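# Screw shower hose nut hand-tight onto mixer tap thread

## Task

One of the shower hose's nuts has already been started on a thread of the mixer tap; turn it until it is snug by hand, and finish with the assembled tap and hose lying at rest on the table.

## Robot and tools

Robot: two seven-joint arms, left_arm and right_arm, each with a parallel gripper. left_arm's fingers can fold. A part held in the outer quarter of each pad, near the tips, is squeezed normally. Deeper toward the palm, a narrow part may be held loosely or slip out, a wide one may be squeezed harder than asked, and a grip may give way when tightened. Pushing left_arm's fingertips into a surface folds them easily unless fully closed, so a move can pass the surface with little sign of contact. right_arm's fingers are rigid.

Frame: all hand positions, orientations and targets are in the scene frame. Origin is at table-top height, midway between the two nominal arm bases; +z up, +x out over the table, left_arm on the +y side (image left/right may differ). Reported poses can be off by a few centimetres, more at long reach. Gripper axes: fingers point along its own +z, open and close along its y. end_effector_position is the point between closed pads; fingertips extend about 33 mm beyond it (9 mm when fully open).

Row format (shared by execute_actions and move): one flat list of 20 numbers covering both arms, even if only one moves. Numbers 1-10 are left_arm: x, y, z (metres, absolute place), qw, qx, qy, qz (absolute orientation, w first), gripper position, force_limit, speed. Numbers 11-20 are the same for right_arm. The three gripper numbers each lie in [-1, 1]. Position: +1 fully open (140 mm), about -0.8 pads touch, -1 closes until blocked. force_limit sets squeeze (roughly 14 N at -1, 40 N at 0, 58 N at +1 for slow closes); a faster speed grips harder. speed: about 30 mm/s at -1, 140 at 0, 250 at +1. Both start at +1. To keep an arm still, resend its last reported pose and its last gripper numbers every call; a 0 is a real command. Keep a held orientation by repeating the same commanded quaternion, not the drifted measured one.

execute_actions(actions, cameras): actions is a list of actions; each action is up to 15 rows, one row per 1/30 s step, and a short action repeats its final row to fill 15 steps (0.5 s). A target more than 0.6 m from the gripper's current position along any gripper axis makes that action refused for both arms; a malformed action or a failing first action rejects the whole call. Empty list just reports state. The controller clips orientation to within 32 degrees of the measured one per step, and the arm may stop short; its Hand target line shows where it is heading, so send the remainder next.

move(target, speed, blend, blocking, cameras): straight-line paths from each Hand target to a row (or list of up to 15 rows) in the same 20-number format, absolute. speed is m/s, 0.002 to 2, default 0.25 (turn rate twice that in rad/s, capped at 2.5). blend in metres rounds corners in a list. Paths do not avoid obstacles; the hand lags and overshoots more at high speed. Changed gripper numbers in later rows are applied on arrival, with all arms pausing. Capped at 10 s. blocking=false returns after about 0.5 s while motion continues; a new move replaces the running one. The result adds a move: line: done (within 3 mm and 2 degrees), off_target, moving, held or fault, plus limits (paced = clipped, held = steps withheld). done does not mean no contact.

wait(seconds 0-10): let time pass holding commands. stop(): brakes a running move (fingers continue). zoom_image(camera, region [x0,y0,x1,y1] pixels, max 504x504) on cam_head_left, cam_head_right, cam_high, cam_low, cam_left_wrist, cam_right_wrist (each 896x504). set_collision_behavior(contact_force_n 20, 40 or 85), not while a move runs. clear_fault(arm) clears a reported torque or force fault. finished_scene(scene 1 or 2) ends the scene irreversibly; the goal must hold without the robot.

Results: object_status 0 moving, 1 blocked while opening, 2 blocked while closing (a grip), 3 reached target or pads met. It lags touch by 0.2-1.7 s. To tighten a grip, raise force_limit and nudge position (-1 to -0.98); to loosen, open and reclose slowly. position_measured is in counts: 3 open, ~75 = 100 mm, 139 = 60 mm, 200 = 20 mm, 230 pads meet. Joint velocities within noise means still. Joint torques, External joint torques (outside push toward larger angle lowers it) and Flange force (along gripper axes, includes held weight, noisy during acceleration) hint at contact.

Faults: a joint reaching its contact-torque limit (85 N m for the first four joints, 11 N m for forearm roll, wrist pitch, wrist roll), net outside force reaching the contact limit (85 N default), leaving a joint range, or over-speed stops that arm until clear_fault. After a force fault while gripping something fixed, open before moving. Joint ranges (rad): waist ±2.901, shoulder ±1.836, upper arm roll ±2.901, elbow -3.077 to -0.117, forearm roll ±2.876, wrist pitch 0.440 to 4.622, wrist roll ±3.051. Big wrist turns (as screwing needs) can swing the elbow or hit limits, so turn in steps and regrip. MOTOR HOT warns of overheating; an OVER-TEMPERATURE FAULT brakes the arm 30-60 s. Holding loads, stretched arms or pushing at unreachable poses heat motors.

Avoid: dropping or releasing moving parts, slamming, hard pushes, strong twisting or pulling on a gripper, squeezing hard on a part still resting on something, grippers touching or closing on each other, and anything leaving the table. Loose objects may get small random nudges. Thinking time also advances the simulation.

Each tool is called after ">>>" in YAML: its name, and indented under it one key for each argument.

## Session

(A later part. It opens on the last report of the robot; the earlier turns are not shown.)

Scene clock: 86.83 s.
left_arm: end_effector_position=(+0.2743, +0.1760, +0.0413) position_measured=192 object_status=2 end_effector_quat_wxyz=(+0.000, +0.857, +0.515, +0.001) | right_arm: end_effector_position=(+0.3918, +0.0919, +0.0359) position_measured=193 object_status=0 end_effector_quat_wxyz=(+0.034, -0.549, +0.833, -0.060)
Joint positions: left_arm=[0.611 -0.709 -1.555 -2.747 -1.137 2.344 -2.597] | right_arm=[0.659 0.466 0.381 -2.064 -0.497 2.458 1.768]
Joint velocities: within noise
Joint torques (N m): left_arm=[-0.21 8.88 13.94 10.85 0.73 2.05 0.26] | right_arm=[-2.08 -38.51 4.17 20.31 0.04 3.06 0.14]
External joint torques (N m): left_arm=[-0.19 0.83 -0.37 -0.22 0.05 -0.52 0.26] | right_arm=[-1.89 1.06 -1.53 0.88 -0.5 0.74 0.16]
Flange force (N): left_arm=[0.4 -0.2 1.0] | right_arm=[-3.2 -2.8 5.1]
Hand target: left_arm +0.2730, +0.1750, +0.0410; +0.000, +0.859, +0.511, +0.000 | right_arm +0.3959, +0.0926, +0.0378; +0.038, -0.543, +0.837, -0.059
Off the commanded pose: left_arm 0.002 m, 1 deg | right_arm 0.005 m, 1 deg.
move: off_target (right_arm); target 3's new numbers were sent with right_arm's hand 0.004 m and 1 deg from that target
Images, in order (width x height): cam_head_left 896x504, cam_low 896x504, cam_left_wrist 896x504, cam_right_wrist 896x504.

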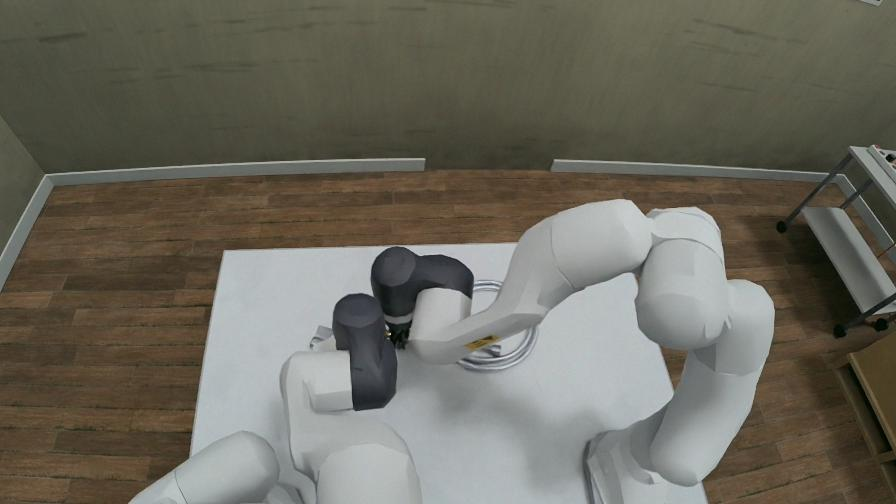

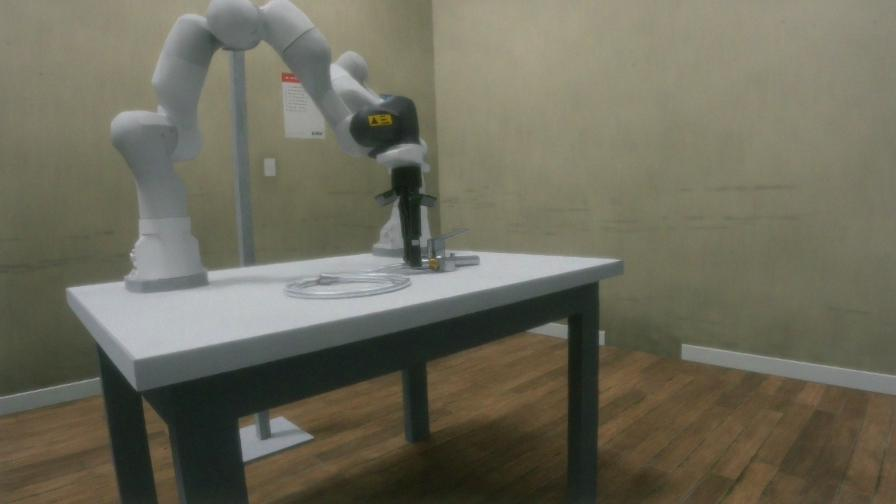

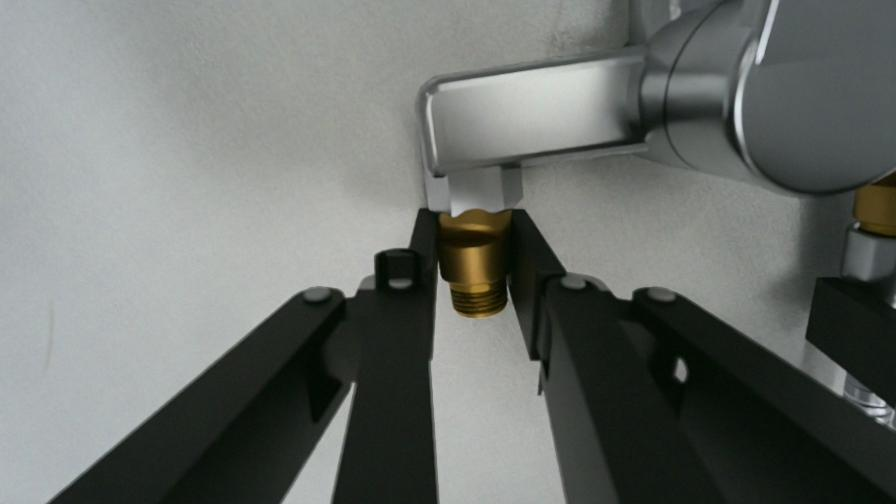

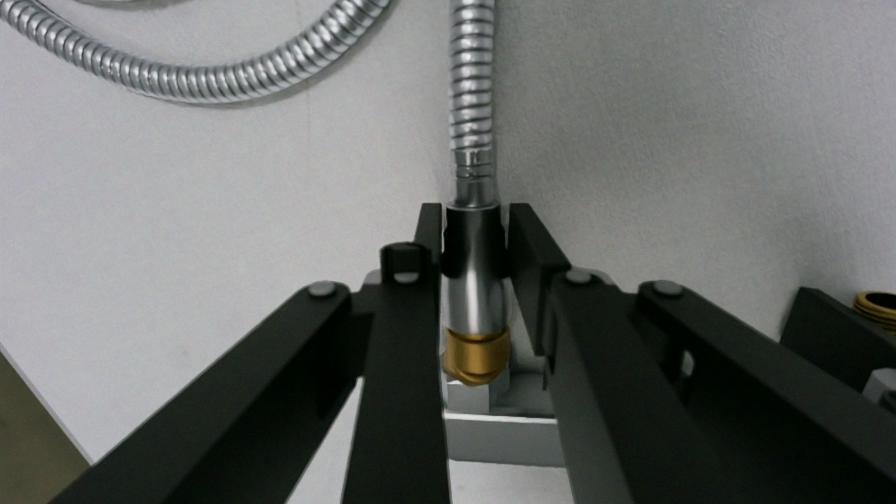

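>>> move:
  target:
    - [0.273,0.175,0.041,0,0.859,0.511,0,-1,0,-1,0.4072,0.0876,0.0365,0.1179,0.5321,-0.8191,-0.1816,-1,0,-1]
    - [0.273,0.175,0.041,0,0.859,0.511,0,-1,0,-1,0.4156,0.0839,0.032,0.2601,0.479,-0.7373,-0.4004,-1,0,-1]
  speed: 0.7
  blend: [0.005,0]
  cameras: []

>>> move:
  target:
    - [0.273,0.175,0.041,0,0.859,0.511,0,-1,0,-1,0.4156,0.0839,0.032,0.2601,0.479,-0.7373,-0.4004,-0.43,0,0]
    - [0.273,0.175,0.041,0,0.859,0.511,0,-1,0,-1,0.4095,0.0866,0.0413,0.1179,0.5321,-0.8191,-0.1816,-0.43,0,0]
    - [0.273,0.175,0.041,0,0.859,0.511,0,-1,0,-1,0.3959,0.0926,0.0378,-0.038,0.5437,-0.837,0.0586,-1,0,-1]
    - [0.273,0.175,0.041,0,0.859,0.511,0,-1,0,-1,0.4072,0.0876,0.0365,0.1179,0.5321,-0.8191,-0.1816,-1,0,-1]
    - [0.273,0.175,0.041,0,0.859,0.511,0,-1,0,-1,0.4156,0.0839,0.032,0.2601,0.479,-0.7373,-0.4004,-1,0,-1]
  speed: 0.8
  blend: [0,0.005,0,0.005,0]
  cameras: ["cam_right_wrist","cam_left_wrist"]

>>> move:
  target:
    - [0.273,0.175,0.041,0,0.859,0.511,0,-1,0,-1,0.4156,0.0839,0.032,0.2601,0.479,-0.7373,-0.4004,-0.43,0,0]
    - [0.273,0.175,0.041,0,0.859,0.511,0,-1,0,-1,0.4095,0.0866,0.0413,0.1179,0.5321,-0.8191,-0.1816,-0.43,0,0]
    - [0.273,0.175,0.041,0,0.859,0.511,0,-1,0,-1,0.3959,0.0926,0.0378,-0.038,0.5437,-0.837,0.0586,-1,0,-1]
    - [0.273,0.175,0.041,0,0.859,0.511,0,-1,0,-1,0.4072,0.0876,0.0365,0.1179,0.5321,-0.8191,-0.1816,-1,0,-1]
    - [0.273,0.175,0.041,0,0.859,0.511,0,-1,0,-1,0.4156,0.0839,0.032,0.2601,0.479,-0.7373,-0.4004,-1,0,-1]
  speed: 0.8
  blend: [0,0.005,0,0.005,0]
  cameras: ["cam_right_wrist","cam_left_wrist"]

>>> zoom_image:
  camera: "cam_right_wrist"
  region: [400, 160, 580, 400]

Scene clock: 90.50 s.
left_arm: end_effector_position=(+0.2776, +0.1743, +0.0426) position_measured=192 object_status=2 end_effector_quat_wxyz=(+0.005, +0.857, +0.515, +0.004) | right_arm: end_effector_position=(+0.4129, +0.0838, +0.0268) position_measured=193 object_status=2 end_effector_quat_wxyz=(-0.265, -0.471, +0.742, +0.396)
Joint positions: left_arm=[0.61 -0.687 -1.551 -2.747 -1.125 2.37 -2.604] | right_arm=[-0.045 1.27 0.902 -1.384 -0.054 1.79 1.072]
Joint velocities: left_arm=[within noise] | right_arm=[0 0 0.002 0.002 -0.002 -0.002 -0.004]
Joint torques (N m): left_arm=[-0.31 8.36 13.35 9.9 1.63 1.37 0.14] | right_arm=[-2.11 -47.54 27.47 14 2.68 -0.33 -0.7]
External joint torques (N m): left_arm=[-0.31 0.68 -0.6 -1.45 0.96 -1.22 0.14] | right_arm=[-2.25 -0.48 3.51 2.09 0.89 -0.59 -0.79]
Flange force (N): left_arm=[0.4 -2.8 -3.5] | right_arm=[-2.8 -0.5 -7.0]
Hand target: left_arm +0.2730, +0.1750, +0.0410; +0.000, +0.859, +0.511, +0.000 | right_arm +0.4156, +0.0839, +0.0320; -0.260, -0.479, +0.737, +0.400
Off the commanded pose: left_arm 0.005 m, 1 deg | right_arm 0.006 m, 1 deg.
move: off_target (left_arm, right_arm)
No camera images: "cameras" was empty.

Scene clock: 96.57 s.
left_arm: end_effector_position=(+0.2780, +0.1744, +0.0428) position_measured=192 object_status=2 end_effector_quat_wxyz=(+0.005, +0.857, +0.515, +0.004) | right_arm: end_effector_position=(+0.4124, +0.0839, +0.0270) position_measured=193 object_status=2 end_effector_quat_wxyz=(-0.266, -0.471, +0.742, +0.396)
Joint positions: left_arm=[0.609 -0.663 -1.547 -2.75 -1.106 2.391 -2.616] | right_arm=[-0.088 1.328 0.979 -1.382 -0.147 1.783 1.124]
Joint velocities: left_arm=[within noise] | right_arm=[0.001 0 0 0.001 -0.003 -0.002 -0.005]
Joint torques (N m): left_arm=[-0.35 8.1 12.8 10 1.56 1.28 0.12] | right_arm=[-2.15 -46.66 28.88 12.48 2.69 -0.22 -0.78]
External joint torques (N m): left_arm=[-0.3 0.88 -0.7 -1.59 0.9 -1.31 0.12] | right_arm=[-1.82 -0.36 3.48 2.13 0.84 -0.59 -0.86]
Flange force (N): left_arm=[0.5 -2.8 -2.8] | right_arm=[-4.6 -1.5 -7.5]
Hand target: left_arm +0.2730, +0.1750, +0.0410; +0.000, +0.859, +0.511, +0.000 | right_arm +0.4156, +0.0839, +0.0320; -0.260, -0.479, +0.737, +0.400
Off the commanded pose: left_arm 0.005 m, 1 deg | right_arm 0.006 m, 1 deg.
move: off_target (left_arm, right_arm); target 3's new numbers were sent with right_arm's hand 0.004 m and 1 deg from that target
Images, in order (width x height): cam_left_wrist 896x504, cam_right_wrist 896x504.

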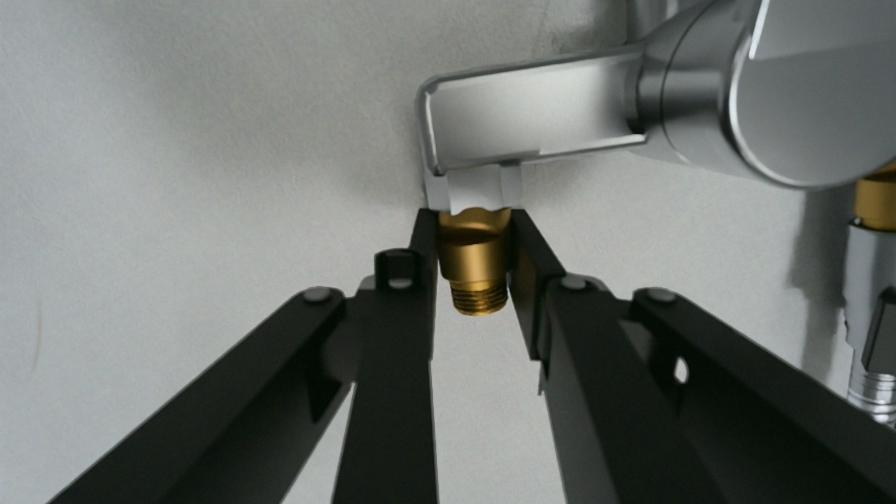

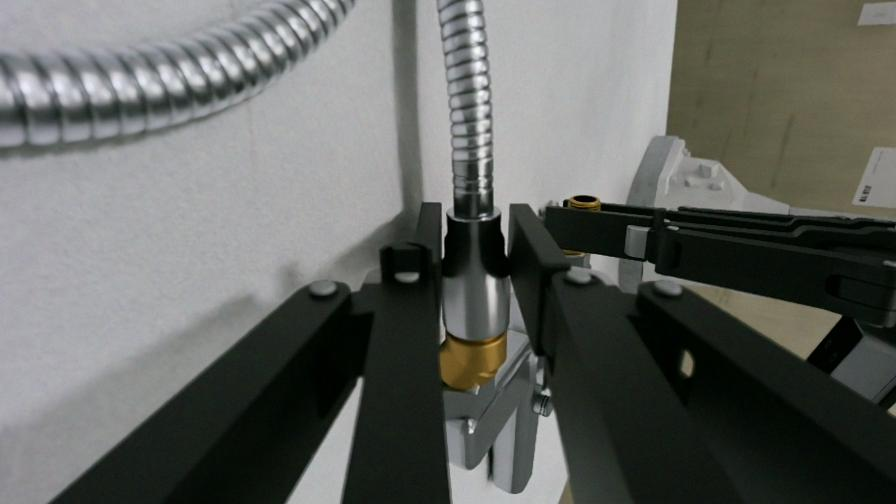

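Scene clock: 102.63 s.
left_arm: end_effector_position=(+0.2783, +0.1740, +0.0429) position_measured=192 object_status=2 end_effector_quat_wxyz=(+0.006, +0.857, +0.515, +0.004) | right_arm: end_effector_position=(+0.4119, +0.0840, +0.0271) position_measured=193 object_status=2 end_effector_quat_wxyz=(-0.266, -0.471, +0.741, +0.396)
Joint positions: left_arm=[0.606 -0.638 -1.543 -2.752 -1.085 2.412 -2.628] | right_arm=[-0.126 1.389 1.053 -1.379 -0.24 1.77 1.175]
Joint velocities: left_arm=[within noise] | right_arm=[0.001 0.001 0.001 0 -0.001 -0.002 -0.005]
Joint torques (N m): left_arm=[-0.29 7.86 12.26 9.92 1.57 1.19 0.14] | right_arm=[-2.49 -45.96 30.41 10.7 2.78 -0.02 -0.77]
External joint torques (N m): left_arm=[-0.28 1.06 -0.87 -1.98 0.93 -1.42 0.14] | right_arm=[-2.31 -0.72 3.72 2.39 0.86 -0.47 -0.86]
Flange force (N): left_arm=[0.8 -3.0 -1.8] | right_arm=[-3.9 -1.1 -8.3]
Hand target: left_arm +0.2731, +0.1750, +0.0410; +0.000, +0.859, +0.511, +0.000 | right_arm +0.4156, +0.0839, +0.0320; -0.260, -0.479, +0.737, +0.400
Off the commanded pose: left_arm 0.006 m, 1 deg | right_arm 0.006 m, 1 deg.
move: off_target (left_arm, right_arm); target 3's new numbers were sent with right_arm's hand 0.004 m and 1 deg from that target
Images, in order (width x height): cam_left_wrist 896x504, cam_right_wrist 896x504.

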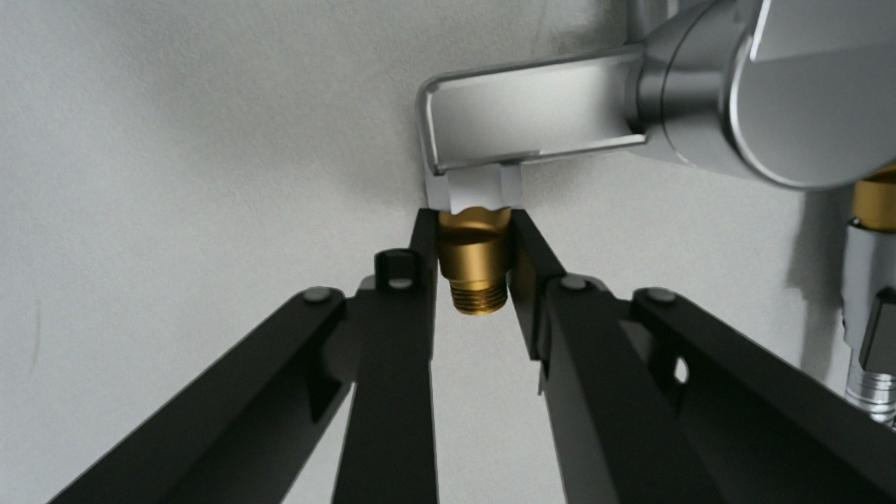

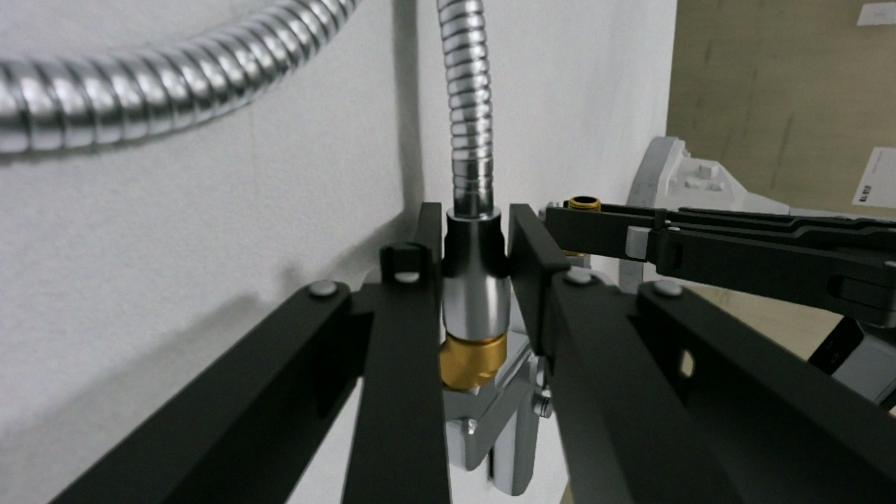

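Scaled by 2.100 from the camera's 896x504 image, which has a finer 1280x720 frame.

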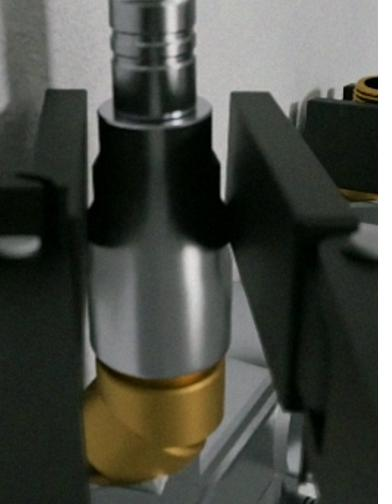

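>>> move:
  target:
    - [0.273,0.175,0.041,0,0.859,0.511,0,-1,0,-1,0.4156,0.0839,0.032,0.2601,0.479,-0.7373,-0.4004,-0.43,0,0]
    - [0.273,0.175,0.041,0,0.859,0.511,0,-1,0,-1,0.4095,0.0866,0.0413,0.1179,0.5321,-0.8191,-0.1816,-0.43,0,0]
    - [0.273,0.175,0.041,0,0.859,0.511,0,-1,0,-1,0.3959,0.0926,0.0378,-0.038,0.5437,-0.837,0.0586,-1,0,-1]
    - [0.273,0.175,0.041,0,0.859,0.511,0,-1,0,-1,0.4072,0.0876,0.0365,0.1179,0.5321,-0.8191,-0.1816,-1,0,-1]
    - [0.273,0.175,0.041,0,0.859,0.511,0,-1,0,-1,0.4156,0.0839,0.032,0.2601,0.479,-0.7373,-0.4004,-1,0,-1]
  speed: 0.8
  blend: [0,0.005,0,0.005,0]
  cameras: ["cam_head_left"]

>>> move:
  target:
    - [0.273,0.175,0.041,0,0.859,0.511,0,-1,0,-1,0.4156,0.0839,0.032,0.2601,0.479,-0.7373,-0.4004,-0.43,0,0]
    - [0.273,0.175,0.041,0,0.859,0.511,0,-1,0,-1,0.4095,0.0866,0.0413,0.1179,0.5321,-0.8191,-0.1816,-0.43,0,0]
    - [0.273,0.175,0.041,0,0.859,0.511,0,-1,0,-1,0.3959,0.0926,0.0378,-0.038,0.5437,-0.837,0.0586,-1,0,-1]
    - [0.273,0.175,0.041,0,0.859,0.511,0,-1,0,-1,0.4072,0.0876,0.0365,0.1179,0.5321,-0.8191,-0.1816,-1,0,-1]
    - [0.273,0.175,0.041,0,0.859,0.511,0,-1,0,-1,0.4156,0.0839,0.032,0.2601,0.479,-0.7373,-0.4004,-1,0,-1]
  speed: 0.8
  blend: [0,0.005,0,0.005,0]
  cameras: ["cam_right_wrist","cam_left_wrist","cam_low"]

>>> zoom_image:
  camera: "cam_right_wrist"
  region: [400, 160, 580, 400]

Scene clock: 110.20 s.
left_arm: end_effector_position=(+0.2786, +0.1738, +0.0430) position_measured=192 object_status=2 end_effector_quat_wxyz=(+0.006, +0.857, +0.515, +0.005) | right_arm: end_effector_position=(+0.4113, +0.0841, +0.0273) position_measured=193 object_status=2 end_effector_quat_wxyz=(-0.267, -0.472, +0.741, +0.397)
Joint positions: left_arm=[0.604 -0.615 -1.539 -2.754 -1.065 2.432 -2.64] | right_arm=[-0.158 1.453 1.125 -1.375 -0.332 1.751 1.224]
Joint velocities: left_arm=[within noise] | right_arm=[0 0 0 0.001 -0.004 -0.002 -0.006]
Joint torques (N m): left_arm=[-0.41 7.87 11.82 9.96 1.55 1.02 0.1] | right_arm=[-2.83 -45.33 31.65 8.99 2.76 0.21 -0.82]
External joint torques (N m): left_arm=[-0.35 1.48 -0.8 -2.12 0.92 -1.57 0.1] | right_arm=[-2.67 -0.57 3.65 2.56 0.74 -0.35 -0.9]
Flange force (N): left_arm=[0.9 -3.6 -2.1] | right_arm=[-3.9 -1.9 -8.6]
Hand target: left_arm +0.2731, +0.1750, +0.0409; +0.000, +0.859, +0.511, +0.000 | right_arm +0.4156, +0.0839, +0.0320; -0.260, -0.479, +0.737, +0.400
Off the commanded pose: left_arm 0.006 m, 1 deg | right_arm 0.006 m, 1 deg.
move: off_target (left_arm, right_arm); target 3's new numbers were sent with right_arm's hand 0.004 m and 1 deg from that target
Images, in order (width x height): cam_head_left 896x504.

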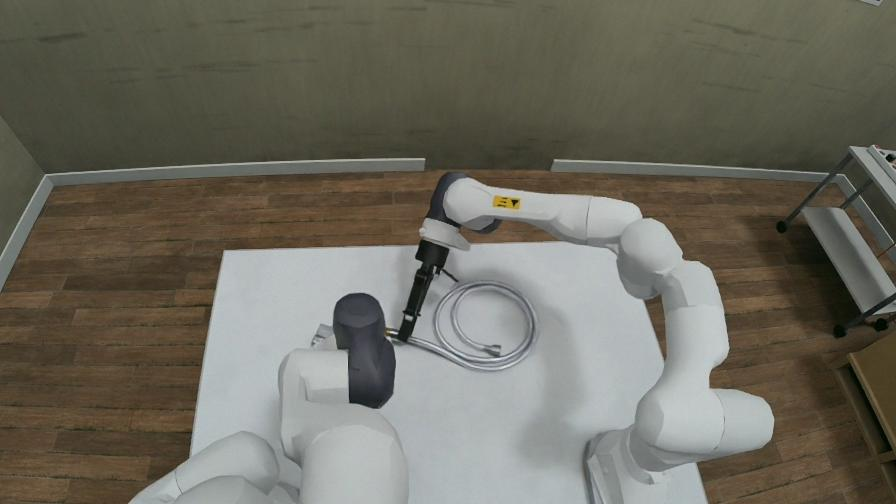

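Scene clock: 116.40 s.
left_arm: end_effector_position=(+0.2787, +0.1736, +0.0431) position_measured=192 object_status=2 end_effector_quat_wxyz=(+0.006, +0.857, +0.515, +0.005) | right_arm: end_effector_position=(+0.4109, +0.0842, +0.0274) position_measured=193 object_status=2 end_effector_quat_wxyz=(-0.267, -0.472, +0.741, +0.397)
Joint positions: left_arm=[0.601 -0.593 -1.534 -2.757 -1.045 2.45 -2.652] | right_arm=[-0.184 1.517 1.193 -1.369 -0.421 1.728 1.27]
Joint velocities: left_arm=[within noise] | right_arm=[0 0 0 0.001 -0.001 -0.001 -0.004]
Joint torques (N m): left_arm=[-0.33 6.98 11.47 9.85 1.55 0.99 0.09] | right_arm=[-2.88 -44.57 32.53 6.71 2.86 0.42 -0.89]
External joint torques (N m): left_arm=[-0.32 0.98 -0.8 -2.47 0.93 -1.61 0.09] | right_arm=[-2.86 -0.52 3.75 2.33 0.75 -0.22 -0.97]
Flange force (N): left_arm=[0.9 -4.6 -3.1] | right_arm=[-2.3 -1.3 -8.0]
Hand target: left_arm +0.2731, +0.1750, +0.0409; +0.000, +0.859, +0.511, +0.000 | right_arm +0.4156, +0.0839, +0.0320; -0.260, -0.479, +0.737, +0.400
Off the commanded pose: left_arm 0.006 m, 1 deg | right_arm 0.007 m, 1 deg.
move: off_target (left_arm, right_arm); target 3's new numbers were sent with right_arm's hand 0.004 m and 1 deg from that target
Images, in order (width x height): cam_low 896x504, cam_left_wrist 896x504, cam_right_wrist 896x504.

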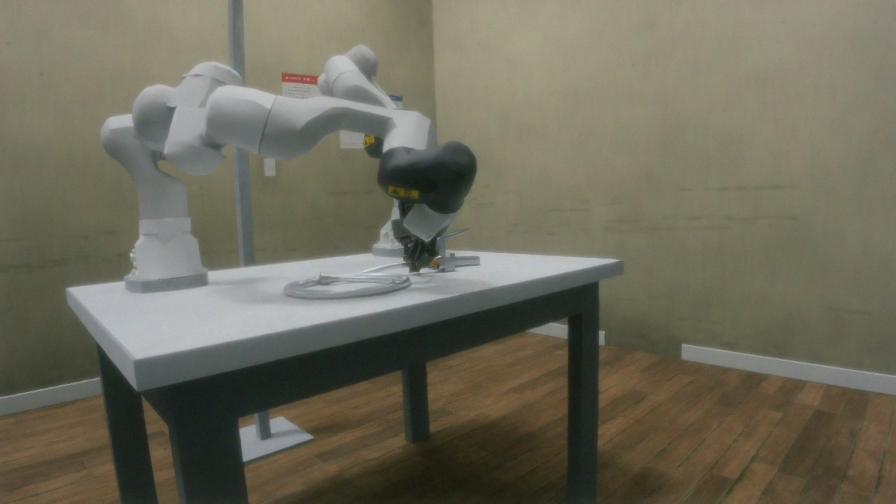

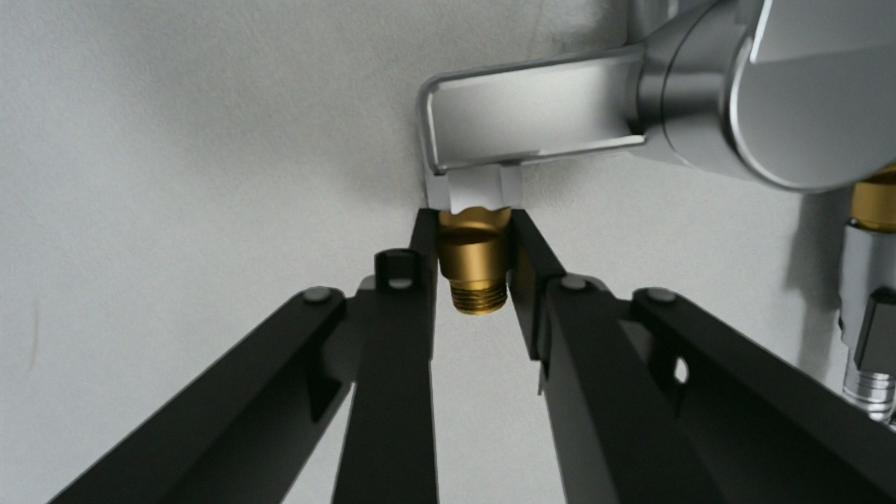

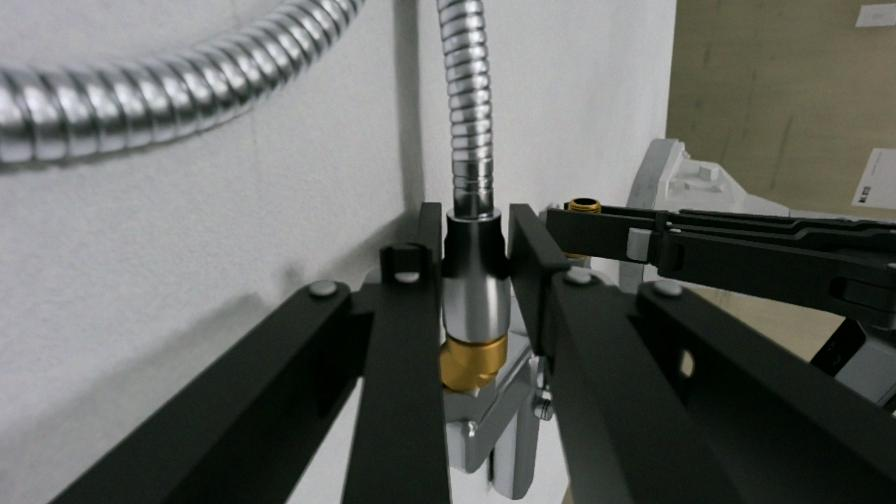

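Scaled by 2.100 from the camera's 896x504 image, which has a finer 1280x720 frame.

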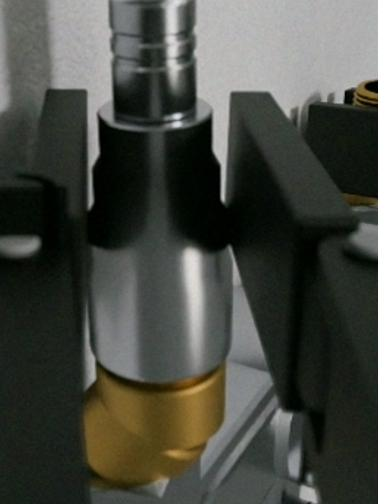

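>>> move:
  target:
    - [0.273,0.175,0.041,0,0.859,0.511,0,-1,0,-1,0.4156,0.0839,0.032,0.2601,0.479,-0.7373,-0.4004,-0.43,0,0]
    - [0.273,0.175,0.041,0,0.859,0.511,0,-1,0,-1,0.4095,0.0866,0.0413,0.1179,0.5321,-0.8191,-0.1816,-0.43,0,0]
    - [0.273,0.175,0.041,0,0.859,0.511,0,-1,0,-1,0.3959,0.0926,0.0378,-0.038,0.5437,-0.837,0.0586,-1,0,-1]
    - [0.273,0.175,0.041,0,0.859,0.511,0,-1,0,-1,0.4072,0.0876,0.0365,0.1179,0.5321,-0.8191,-0.1816,-1,0,-1]
    - [0.273,0.175,0.041,0,0.859,0.511,0,-1,0,-1,0.4156,0.0839,0.032,0.2601,0.479,-0.7373,-0.4004,-1,0,-1]
  speed: 0.8
  blend: [0,0.005,0,0.005,0]
  cameras: []

>>> move:
  target:
    - [0.273,0.175,0.041,0,0.859,0.511,0,-1,0,-1,0.4156,0.0839,0.032,0.2601,0.479,-0.7373,-0.4004,-0.43,0,0]
    - [0.273,0.175,0.041,0,0.859,0.511,0,-1,0,-1,0.4095,0.0866,0.0413,0.1179,0.5321,-0.8191,-0.1816,-0.43,0,0]
    - [0.273,0.175,0.041,0,0.859,0.511,0,-1,0,-1,0.3959,0.0926,0.0378,-0.038,0.5437,-0.837,0.0586,-1,0,-1]
    - [0.273,0.175,0.041,0,0.859,0.511,0,-1,0,-1,0.4072,0.0876,0.0365,0.1179,0.5321,-0.8191,-0.1816,-1,0,-1]
    - [0.273,0.175,0.041,0,0.859,0.511,0,-1,0,-1,0.4156,0.0839,0.032,0.2601,0.479,-0.7373,-0.4004,-1,0,-1]
  speed: 0.8
  blend: [0,0.005,0,0.005,0]
  cameras: ["cam_right_wrist","cam_left_wrist","cam_low"]

>>> zoom_image:
  camera: "cam_right_wrist"
  region: [400, 160, 580, 400]

Scene clock: 123.80 s.
left_arm: end_effector_position=(+0.2789, +0.1735, +0.0432) position_measured=192 object_status=2 end_effector_quat_wxyz=(+0.006, +0.857, +0.515, +0.005) | right_arm: end_effector_position=(+0.4106, +0.0844, +0.0275) position_measured=194 object_status=2 end_effector_quat_wxyz=(-0.267, -0.472, +0.741, +0.397)
Joint positions: left_arm=[0.598 -0.573 -1.53 -2.759 -1.026 2.467 -2.664] | right_arm=[-0.204 1.58 1.257 -1.363 -0.504 1.701 1.312]
Joint velocities: left_arm=[within noise] | right_arm=[0 0 0.002 0 0.001 -0.001 -0.005]
Joint torques (N m): left_arm=[-0.41 6.62 11.11 9.95 1.52 0.92 0.09] | right_arm=[-2.85 -44.23 33.16 5.01 2.91 0.49 -0.79]
External joint torques (N m): left_arm=[-0.42 1 -0.78 -2.5 0.92 -1.67 0.09] | right_arm=[-2.83 -0.93 3.92 2.59 0.71 -0.23 -0.87]
Flange force (N): left_arm=[0.7 -5.0 -3.6] | right_arm=[-3.8 -1.9 -9.2]
Hand target: left_arm +0.2731, +0.1750, +0.0409; +0.000, +0.859, +0.511, +0.000 | right_arm +0.4156, +0.0839, +0.0320; -0.260, -0.479, +0.737, +0.400
Off the commanded pose: left_arm 0.006 m, 1 deg | right_arm 0.007 m, 1 deg.
move: off_target (left_arm, right_arm); target 3's new numbers were sent with right_arm's hand 0.004 m and 1 deg from that target
No camera images: "cameras" was empty.

Scene clock: 130.03 s.
left_arm: end_effector_position=(+0.2789, +0.1736, +0.0432) position_measured=192 object_status=2 end_effector_quat_wxyz=(+0.006, +0.857, +0.515, +0.005) | right_arm: end_effector_position=(+0.4102, +0.0844, +0.0276) position_measured=194 object_status=2 end_effector_quat_wxyz=(-0.268, -0.472, +0.740, +0.396)
Joint positions: left_arm=[0.596 -0.553 -1.525 -2.762 -1.007 2.482 -2.676] | right_arm=[-0.22 1.64 1.317 -1.356 -0.581 1.672 1.35]
Joint velocities: left_arm=[within noise] | right_arm=[0 0.001 0 0.001 -0.001 -0.001 -0.007]
Joint torques (N m): left_arm=[-0.24 6.29 10.74 10.13 1.52 0.89 0.08] | right_arm=[-2.89 -43.81 33.67 2.93 2.93 0.77 -0.76]
External joint torques (N m): left_arm=[-0.32 1.1 -0.84 -2.48 0.93 -1.72 0.08] | right_arm=[-2.81 -0.74 3.97 2.31 0.62 -0.03 -0.85]
Flange force (N): left_arm=[0.8 -4.0 -2.6] | right_arm=[-2.8 -1.5 -8.2]
Hand target: left_arm +0.2731, +0.1750, +0.0409; +0.000, +0.859, +0.511, +0.000 | right_arm +0.4156, +0.0839, +0.0320; -0.260, -0.479, +0.737, +0.400
Off the commanded pose: left_arm 0.006 m, 1 deg | right_arm 0.007 m, 1 deg.
move: off_target (left_arm, right_arm); target 3's new numbers were sent with right_arm's hand 0.004 m and 1 deg from that target
Images, in order (width x height): cam_low 896x504, cam_left_wrist 896x504, cam_right_wrist 896x504.

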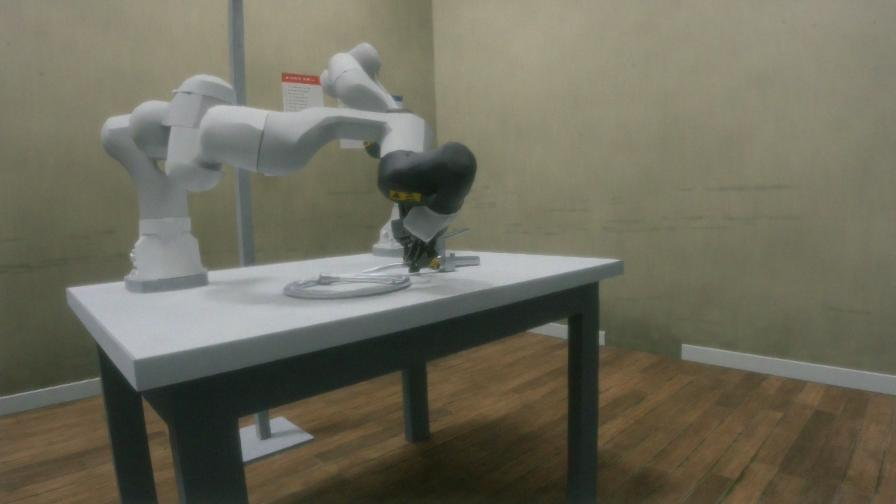

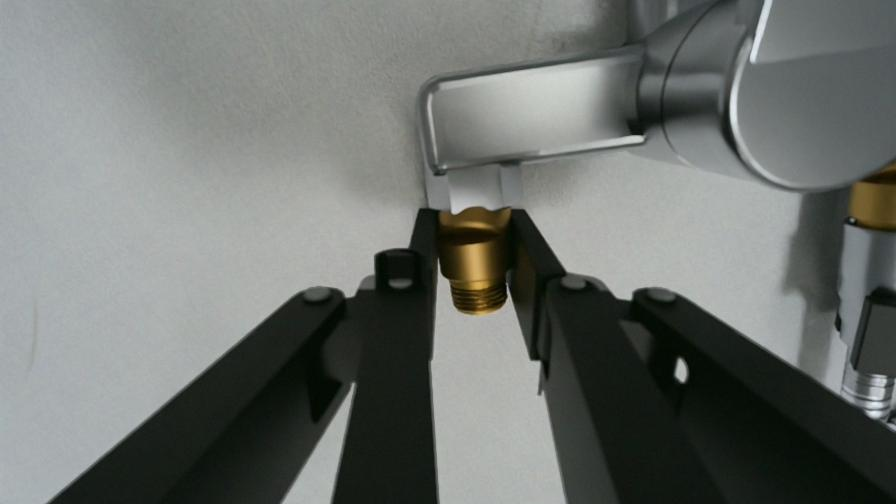

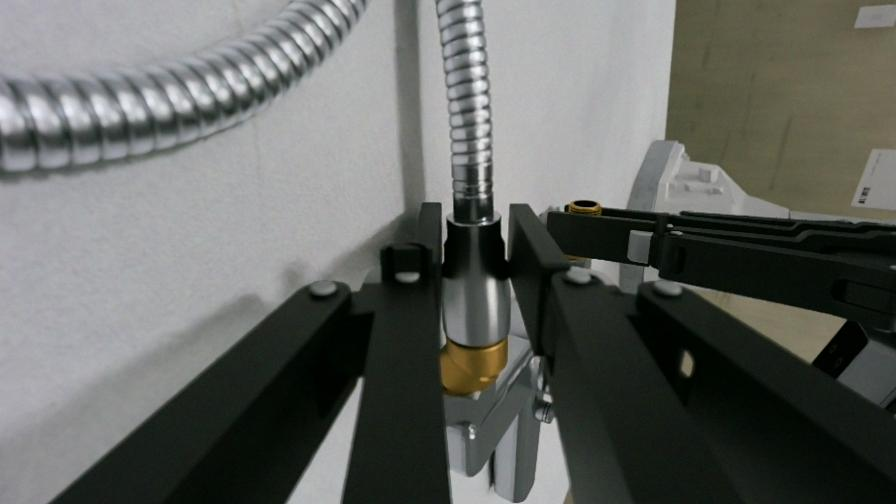

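Scaled by 2.100 from the camera's 896x504 image, which has a finer 1280x720 frame.

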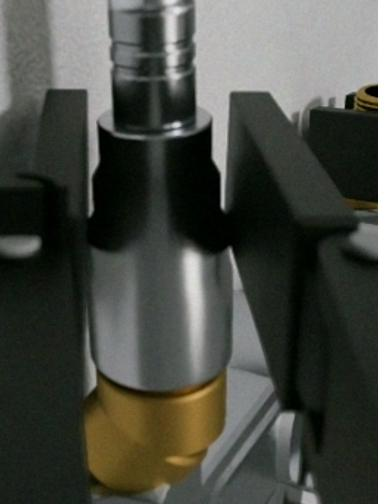

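>>> move:
  target:
    - [0.273,0.175,0.041,0,0.859,0.511,0,-1,0,-1,0.4156,0.0839,0.032,0.2601,0.479,-0.7373,-0.4004,-0.43,0,0]
    - [0.273,0.175,0.041,0,0.859,0.511,0,-1,0,-1,0.4105,0.0886,0.0413,0.1179,0.5321,-0.8191,-0.1816,-0.43,0,0]
    - [0.273,0.175,0.041,0,0.859,0.511,0,-1,0,-1,0.3969,0.0946,0.0378,-0.02,0.5437,-0.837,0.032,-1,0,-1]
    - [0.273,0.175,0.041,0,0.859,0.511,0,-1,0,-1,0.4082,0.0896,0.0365,0.1179,0.5321,-0.8191,-0.1816,-1,0,-1]
    - [0.273,0.175,0.041,0,0.859,0.511,0,-1,0,-1,0.4166,0.0859,0.032,0.2601,0.479,-0.7373,-0.4004,-1,0,-1]
  speed: 0.8
  blend: [0,0.005,0,0.005,0]
  cameras: []

>>> move:
  target:
    - [0.273,0.175,0.041,0,0.859,0.511,0,-1,0,-1,0.4166,0.0859,0.032,0.2601,0.479,-0.7373,-0.4004,-0.43,0,0]
    - [0.273,0.175,0.041,0,0.859,0.511,0,-1,0,-1,0.4105,0.0886,0.0413,0.1179,0.5321,-0.8191,-0.1816,-0.43,0,0]
    - [0.273,0.175,0.041,0,0.859,0.511,0,-1,0,-1,0.3969,0.0946,0.0378,-0.02,0.5437,-0.837,0.032,-1,0,-1]
    - [0.273,0.175,0.041,0,0.859,0.511,0,-1,0,-1,0.4082,0.0896,0.0365,0.1179,0.5321,-0.8191,-0.1816,-1,0,-1]
    - [0.273,0.175,0.041,0,0.859,0.511,0,-1,0,-1,0.4166,0.0859,0.032,0.2601,0.479,-0.7373,-0.4004,-1,0,-1]
  speed: 0.8
  blend: [0,0.005,0,0.005,0]
  cameras: ["cam_right_wrist","cam_left_wrist"]

>>> zoom_image:
  camera: "cam_right_wrist"
  region: [400, 160, 580, 400]

Scene clock: 137.80 s.
left_arm: end_effector_position=(+0.2790, +0.1736, +0.0432) position_measured=192 object_status=2 end_effector_quat_wxyz=(+0.006, +0.857, +0.515, +0.005) | right_arm: end_effector_position=(+0.4107, +0.0864, +0.0276) position_measured=193 object_status=2 end_effector_quat_wxyz=(-0.268, -0.473, +0.740, +0.396)
Joint positions: left_arm=[0.593 -0.535 -1.52 -2.764 -0.989 2.497 -2.689] | right_arm=[-0.222 1.694 1.371 -1.339 -0.648 1.641 1.379]
Joint velocities: left_arm=[within noise] | right_arm=[0 0 0 0 0 0 -0.005]
Joint torques (N m): left_arm=[-0.46 6.01 10.35 10.35 1.5 0.84 0.12] | right_arm=[-3.05 -43.75 33.76 1.35 3 0.95 -0.78]
External joint torques (N m): left_arm=[-0.47 1.16 -0.81 -2.4 0.92 -1.75 0.11] | right_arm=[-3.07 -0.89 4.1 2.38 0.6 0.09 -0.87]
Flange force (N): left_arm=[0.7 -4.5 -3.3] | right_arm=[-2.6 -1.6 -8.4]
Hand target: left_arm +0.2731, +0.1750, +0.0409; +0.000, +0.859, +0.511, +0.000 | right_arm +0.4166, +0.0859, +0.0320; -0.260, -0.479, +0.737, +0.400
Off the commanded pose: left_arm 0.007 m, 1 deg | right_arm 0.007 m, 1 deg.
move: off_target (left_arm, right_arm); target 3's new numbers were sent with right_arm's hand 0.004 m and 1 deg from that target
No camera images: "cameras" was empty.

Scene clock: 144.00 s.
left_arm: end_effector_position=(+0.2791, +0.1737, +0.0432) position_measured=192 object_status=2 end_effector_quat_wxyz=(+0.006, +0.857, +0.516, +0.005) | right_arm: end_effector_position=(+0.4105, +0.0864, +0.0275) position_measured=194 object_status=2 end_effector_quat_wxyz=(-0.269, -0.473, +0.740, +0.396)
Joint positions: left_arm=[0.59 -0.519 -1.514 -2.767 -0.971 2.51 -2.7] | right_arm=[-0.229 1.743 1.421 -1.333 -0.709 1.613 1.406]
Joint velocities: left_arm=[within noise] | right_arm=[0 0.001 0.002 0.001 0 -0.001 -0.007]
Joint torques (N m): left_arm=[-0.55 5.69 9.97 10.53 1.5 0.79 0.16] | right_arm=[-3.03 -43.47 33.85 -0.19 3.07 1.02 -0.79]
External joint torques (N m): left_arm=[-0.43 1.23 -0.76 -2.45 0.92 -1.8 0.16] | right_arm=[-3.22 -0.88 4.23 2.44 0.59 0.11 -0.88]
Flange force (N): left_arm=[0.9 -4.4 -3.1] | right_arm=[-2.8 -2.0 -8.8]
Hand target: left_arm +0.2731, +0.1750, +0.0409; +0.000, +0.859, +0.511, +0.000 | right_arm +0.4166, +0.0859, +0.0320; -0.260, -0.479, +0.737, +0.400
Off the commanded pose: left_arm 0.007 m, 1 deg | right_arm 0.008 m, 1 deg.
move: off_target (left_arm, right_arm); target 3's new numbers were sent with right_arm's hand 0.004 m and 1 deg from that target
Images, in order (width x height): cam_left_wrist 896x504, cam_right_wrist 896x504.

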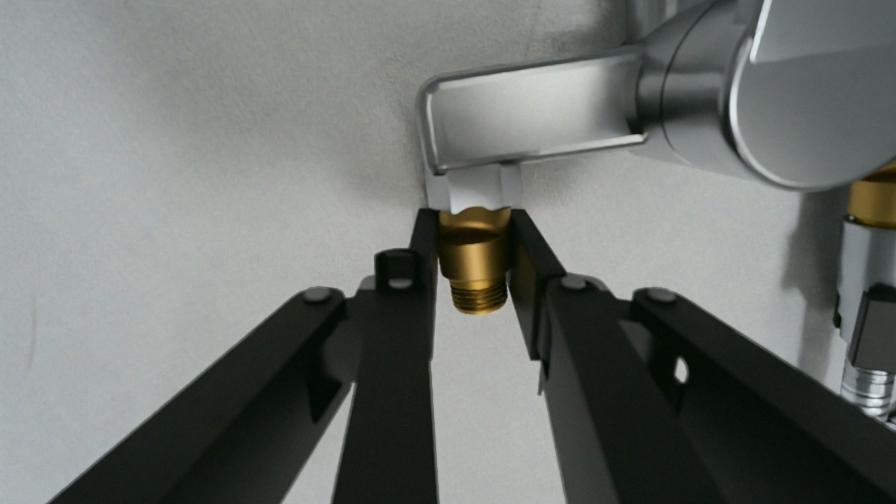

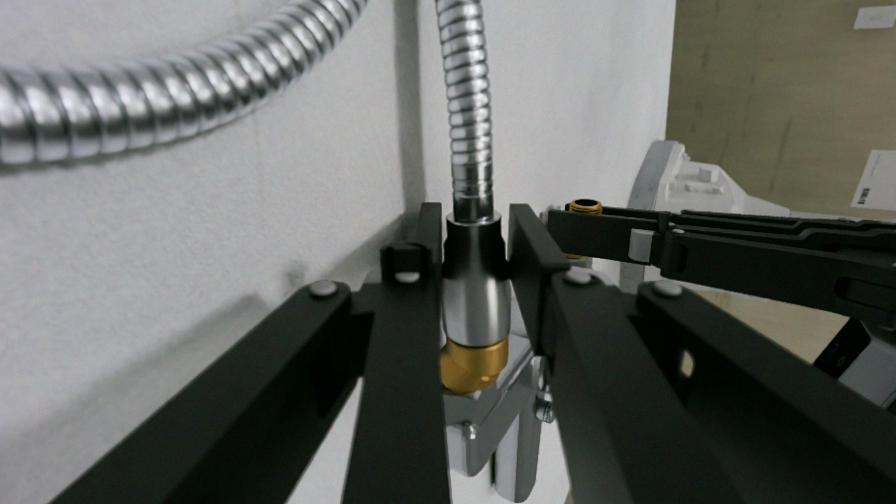

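Scaled by 2.100 from the camera's 896x504 image, which has a finer 1280x720 frame.

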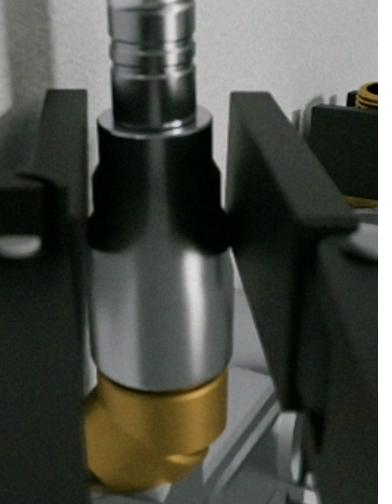

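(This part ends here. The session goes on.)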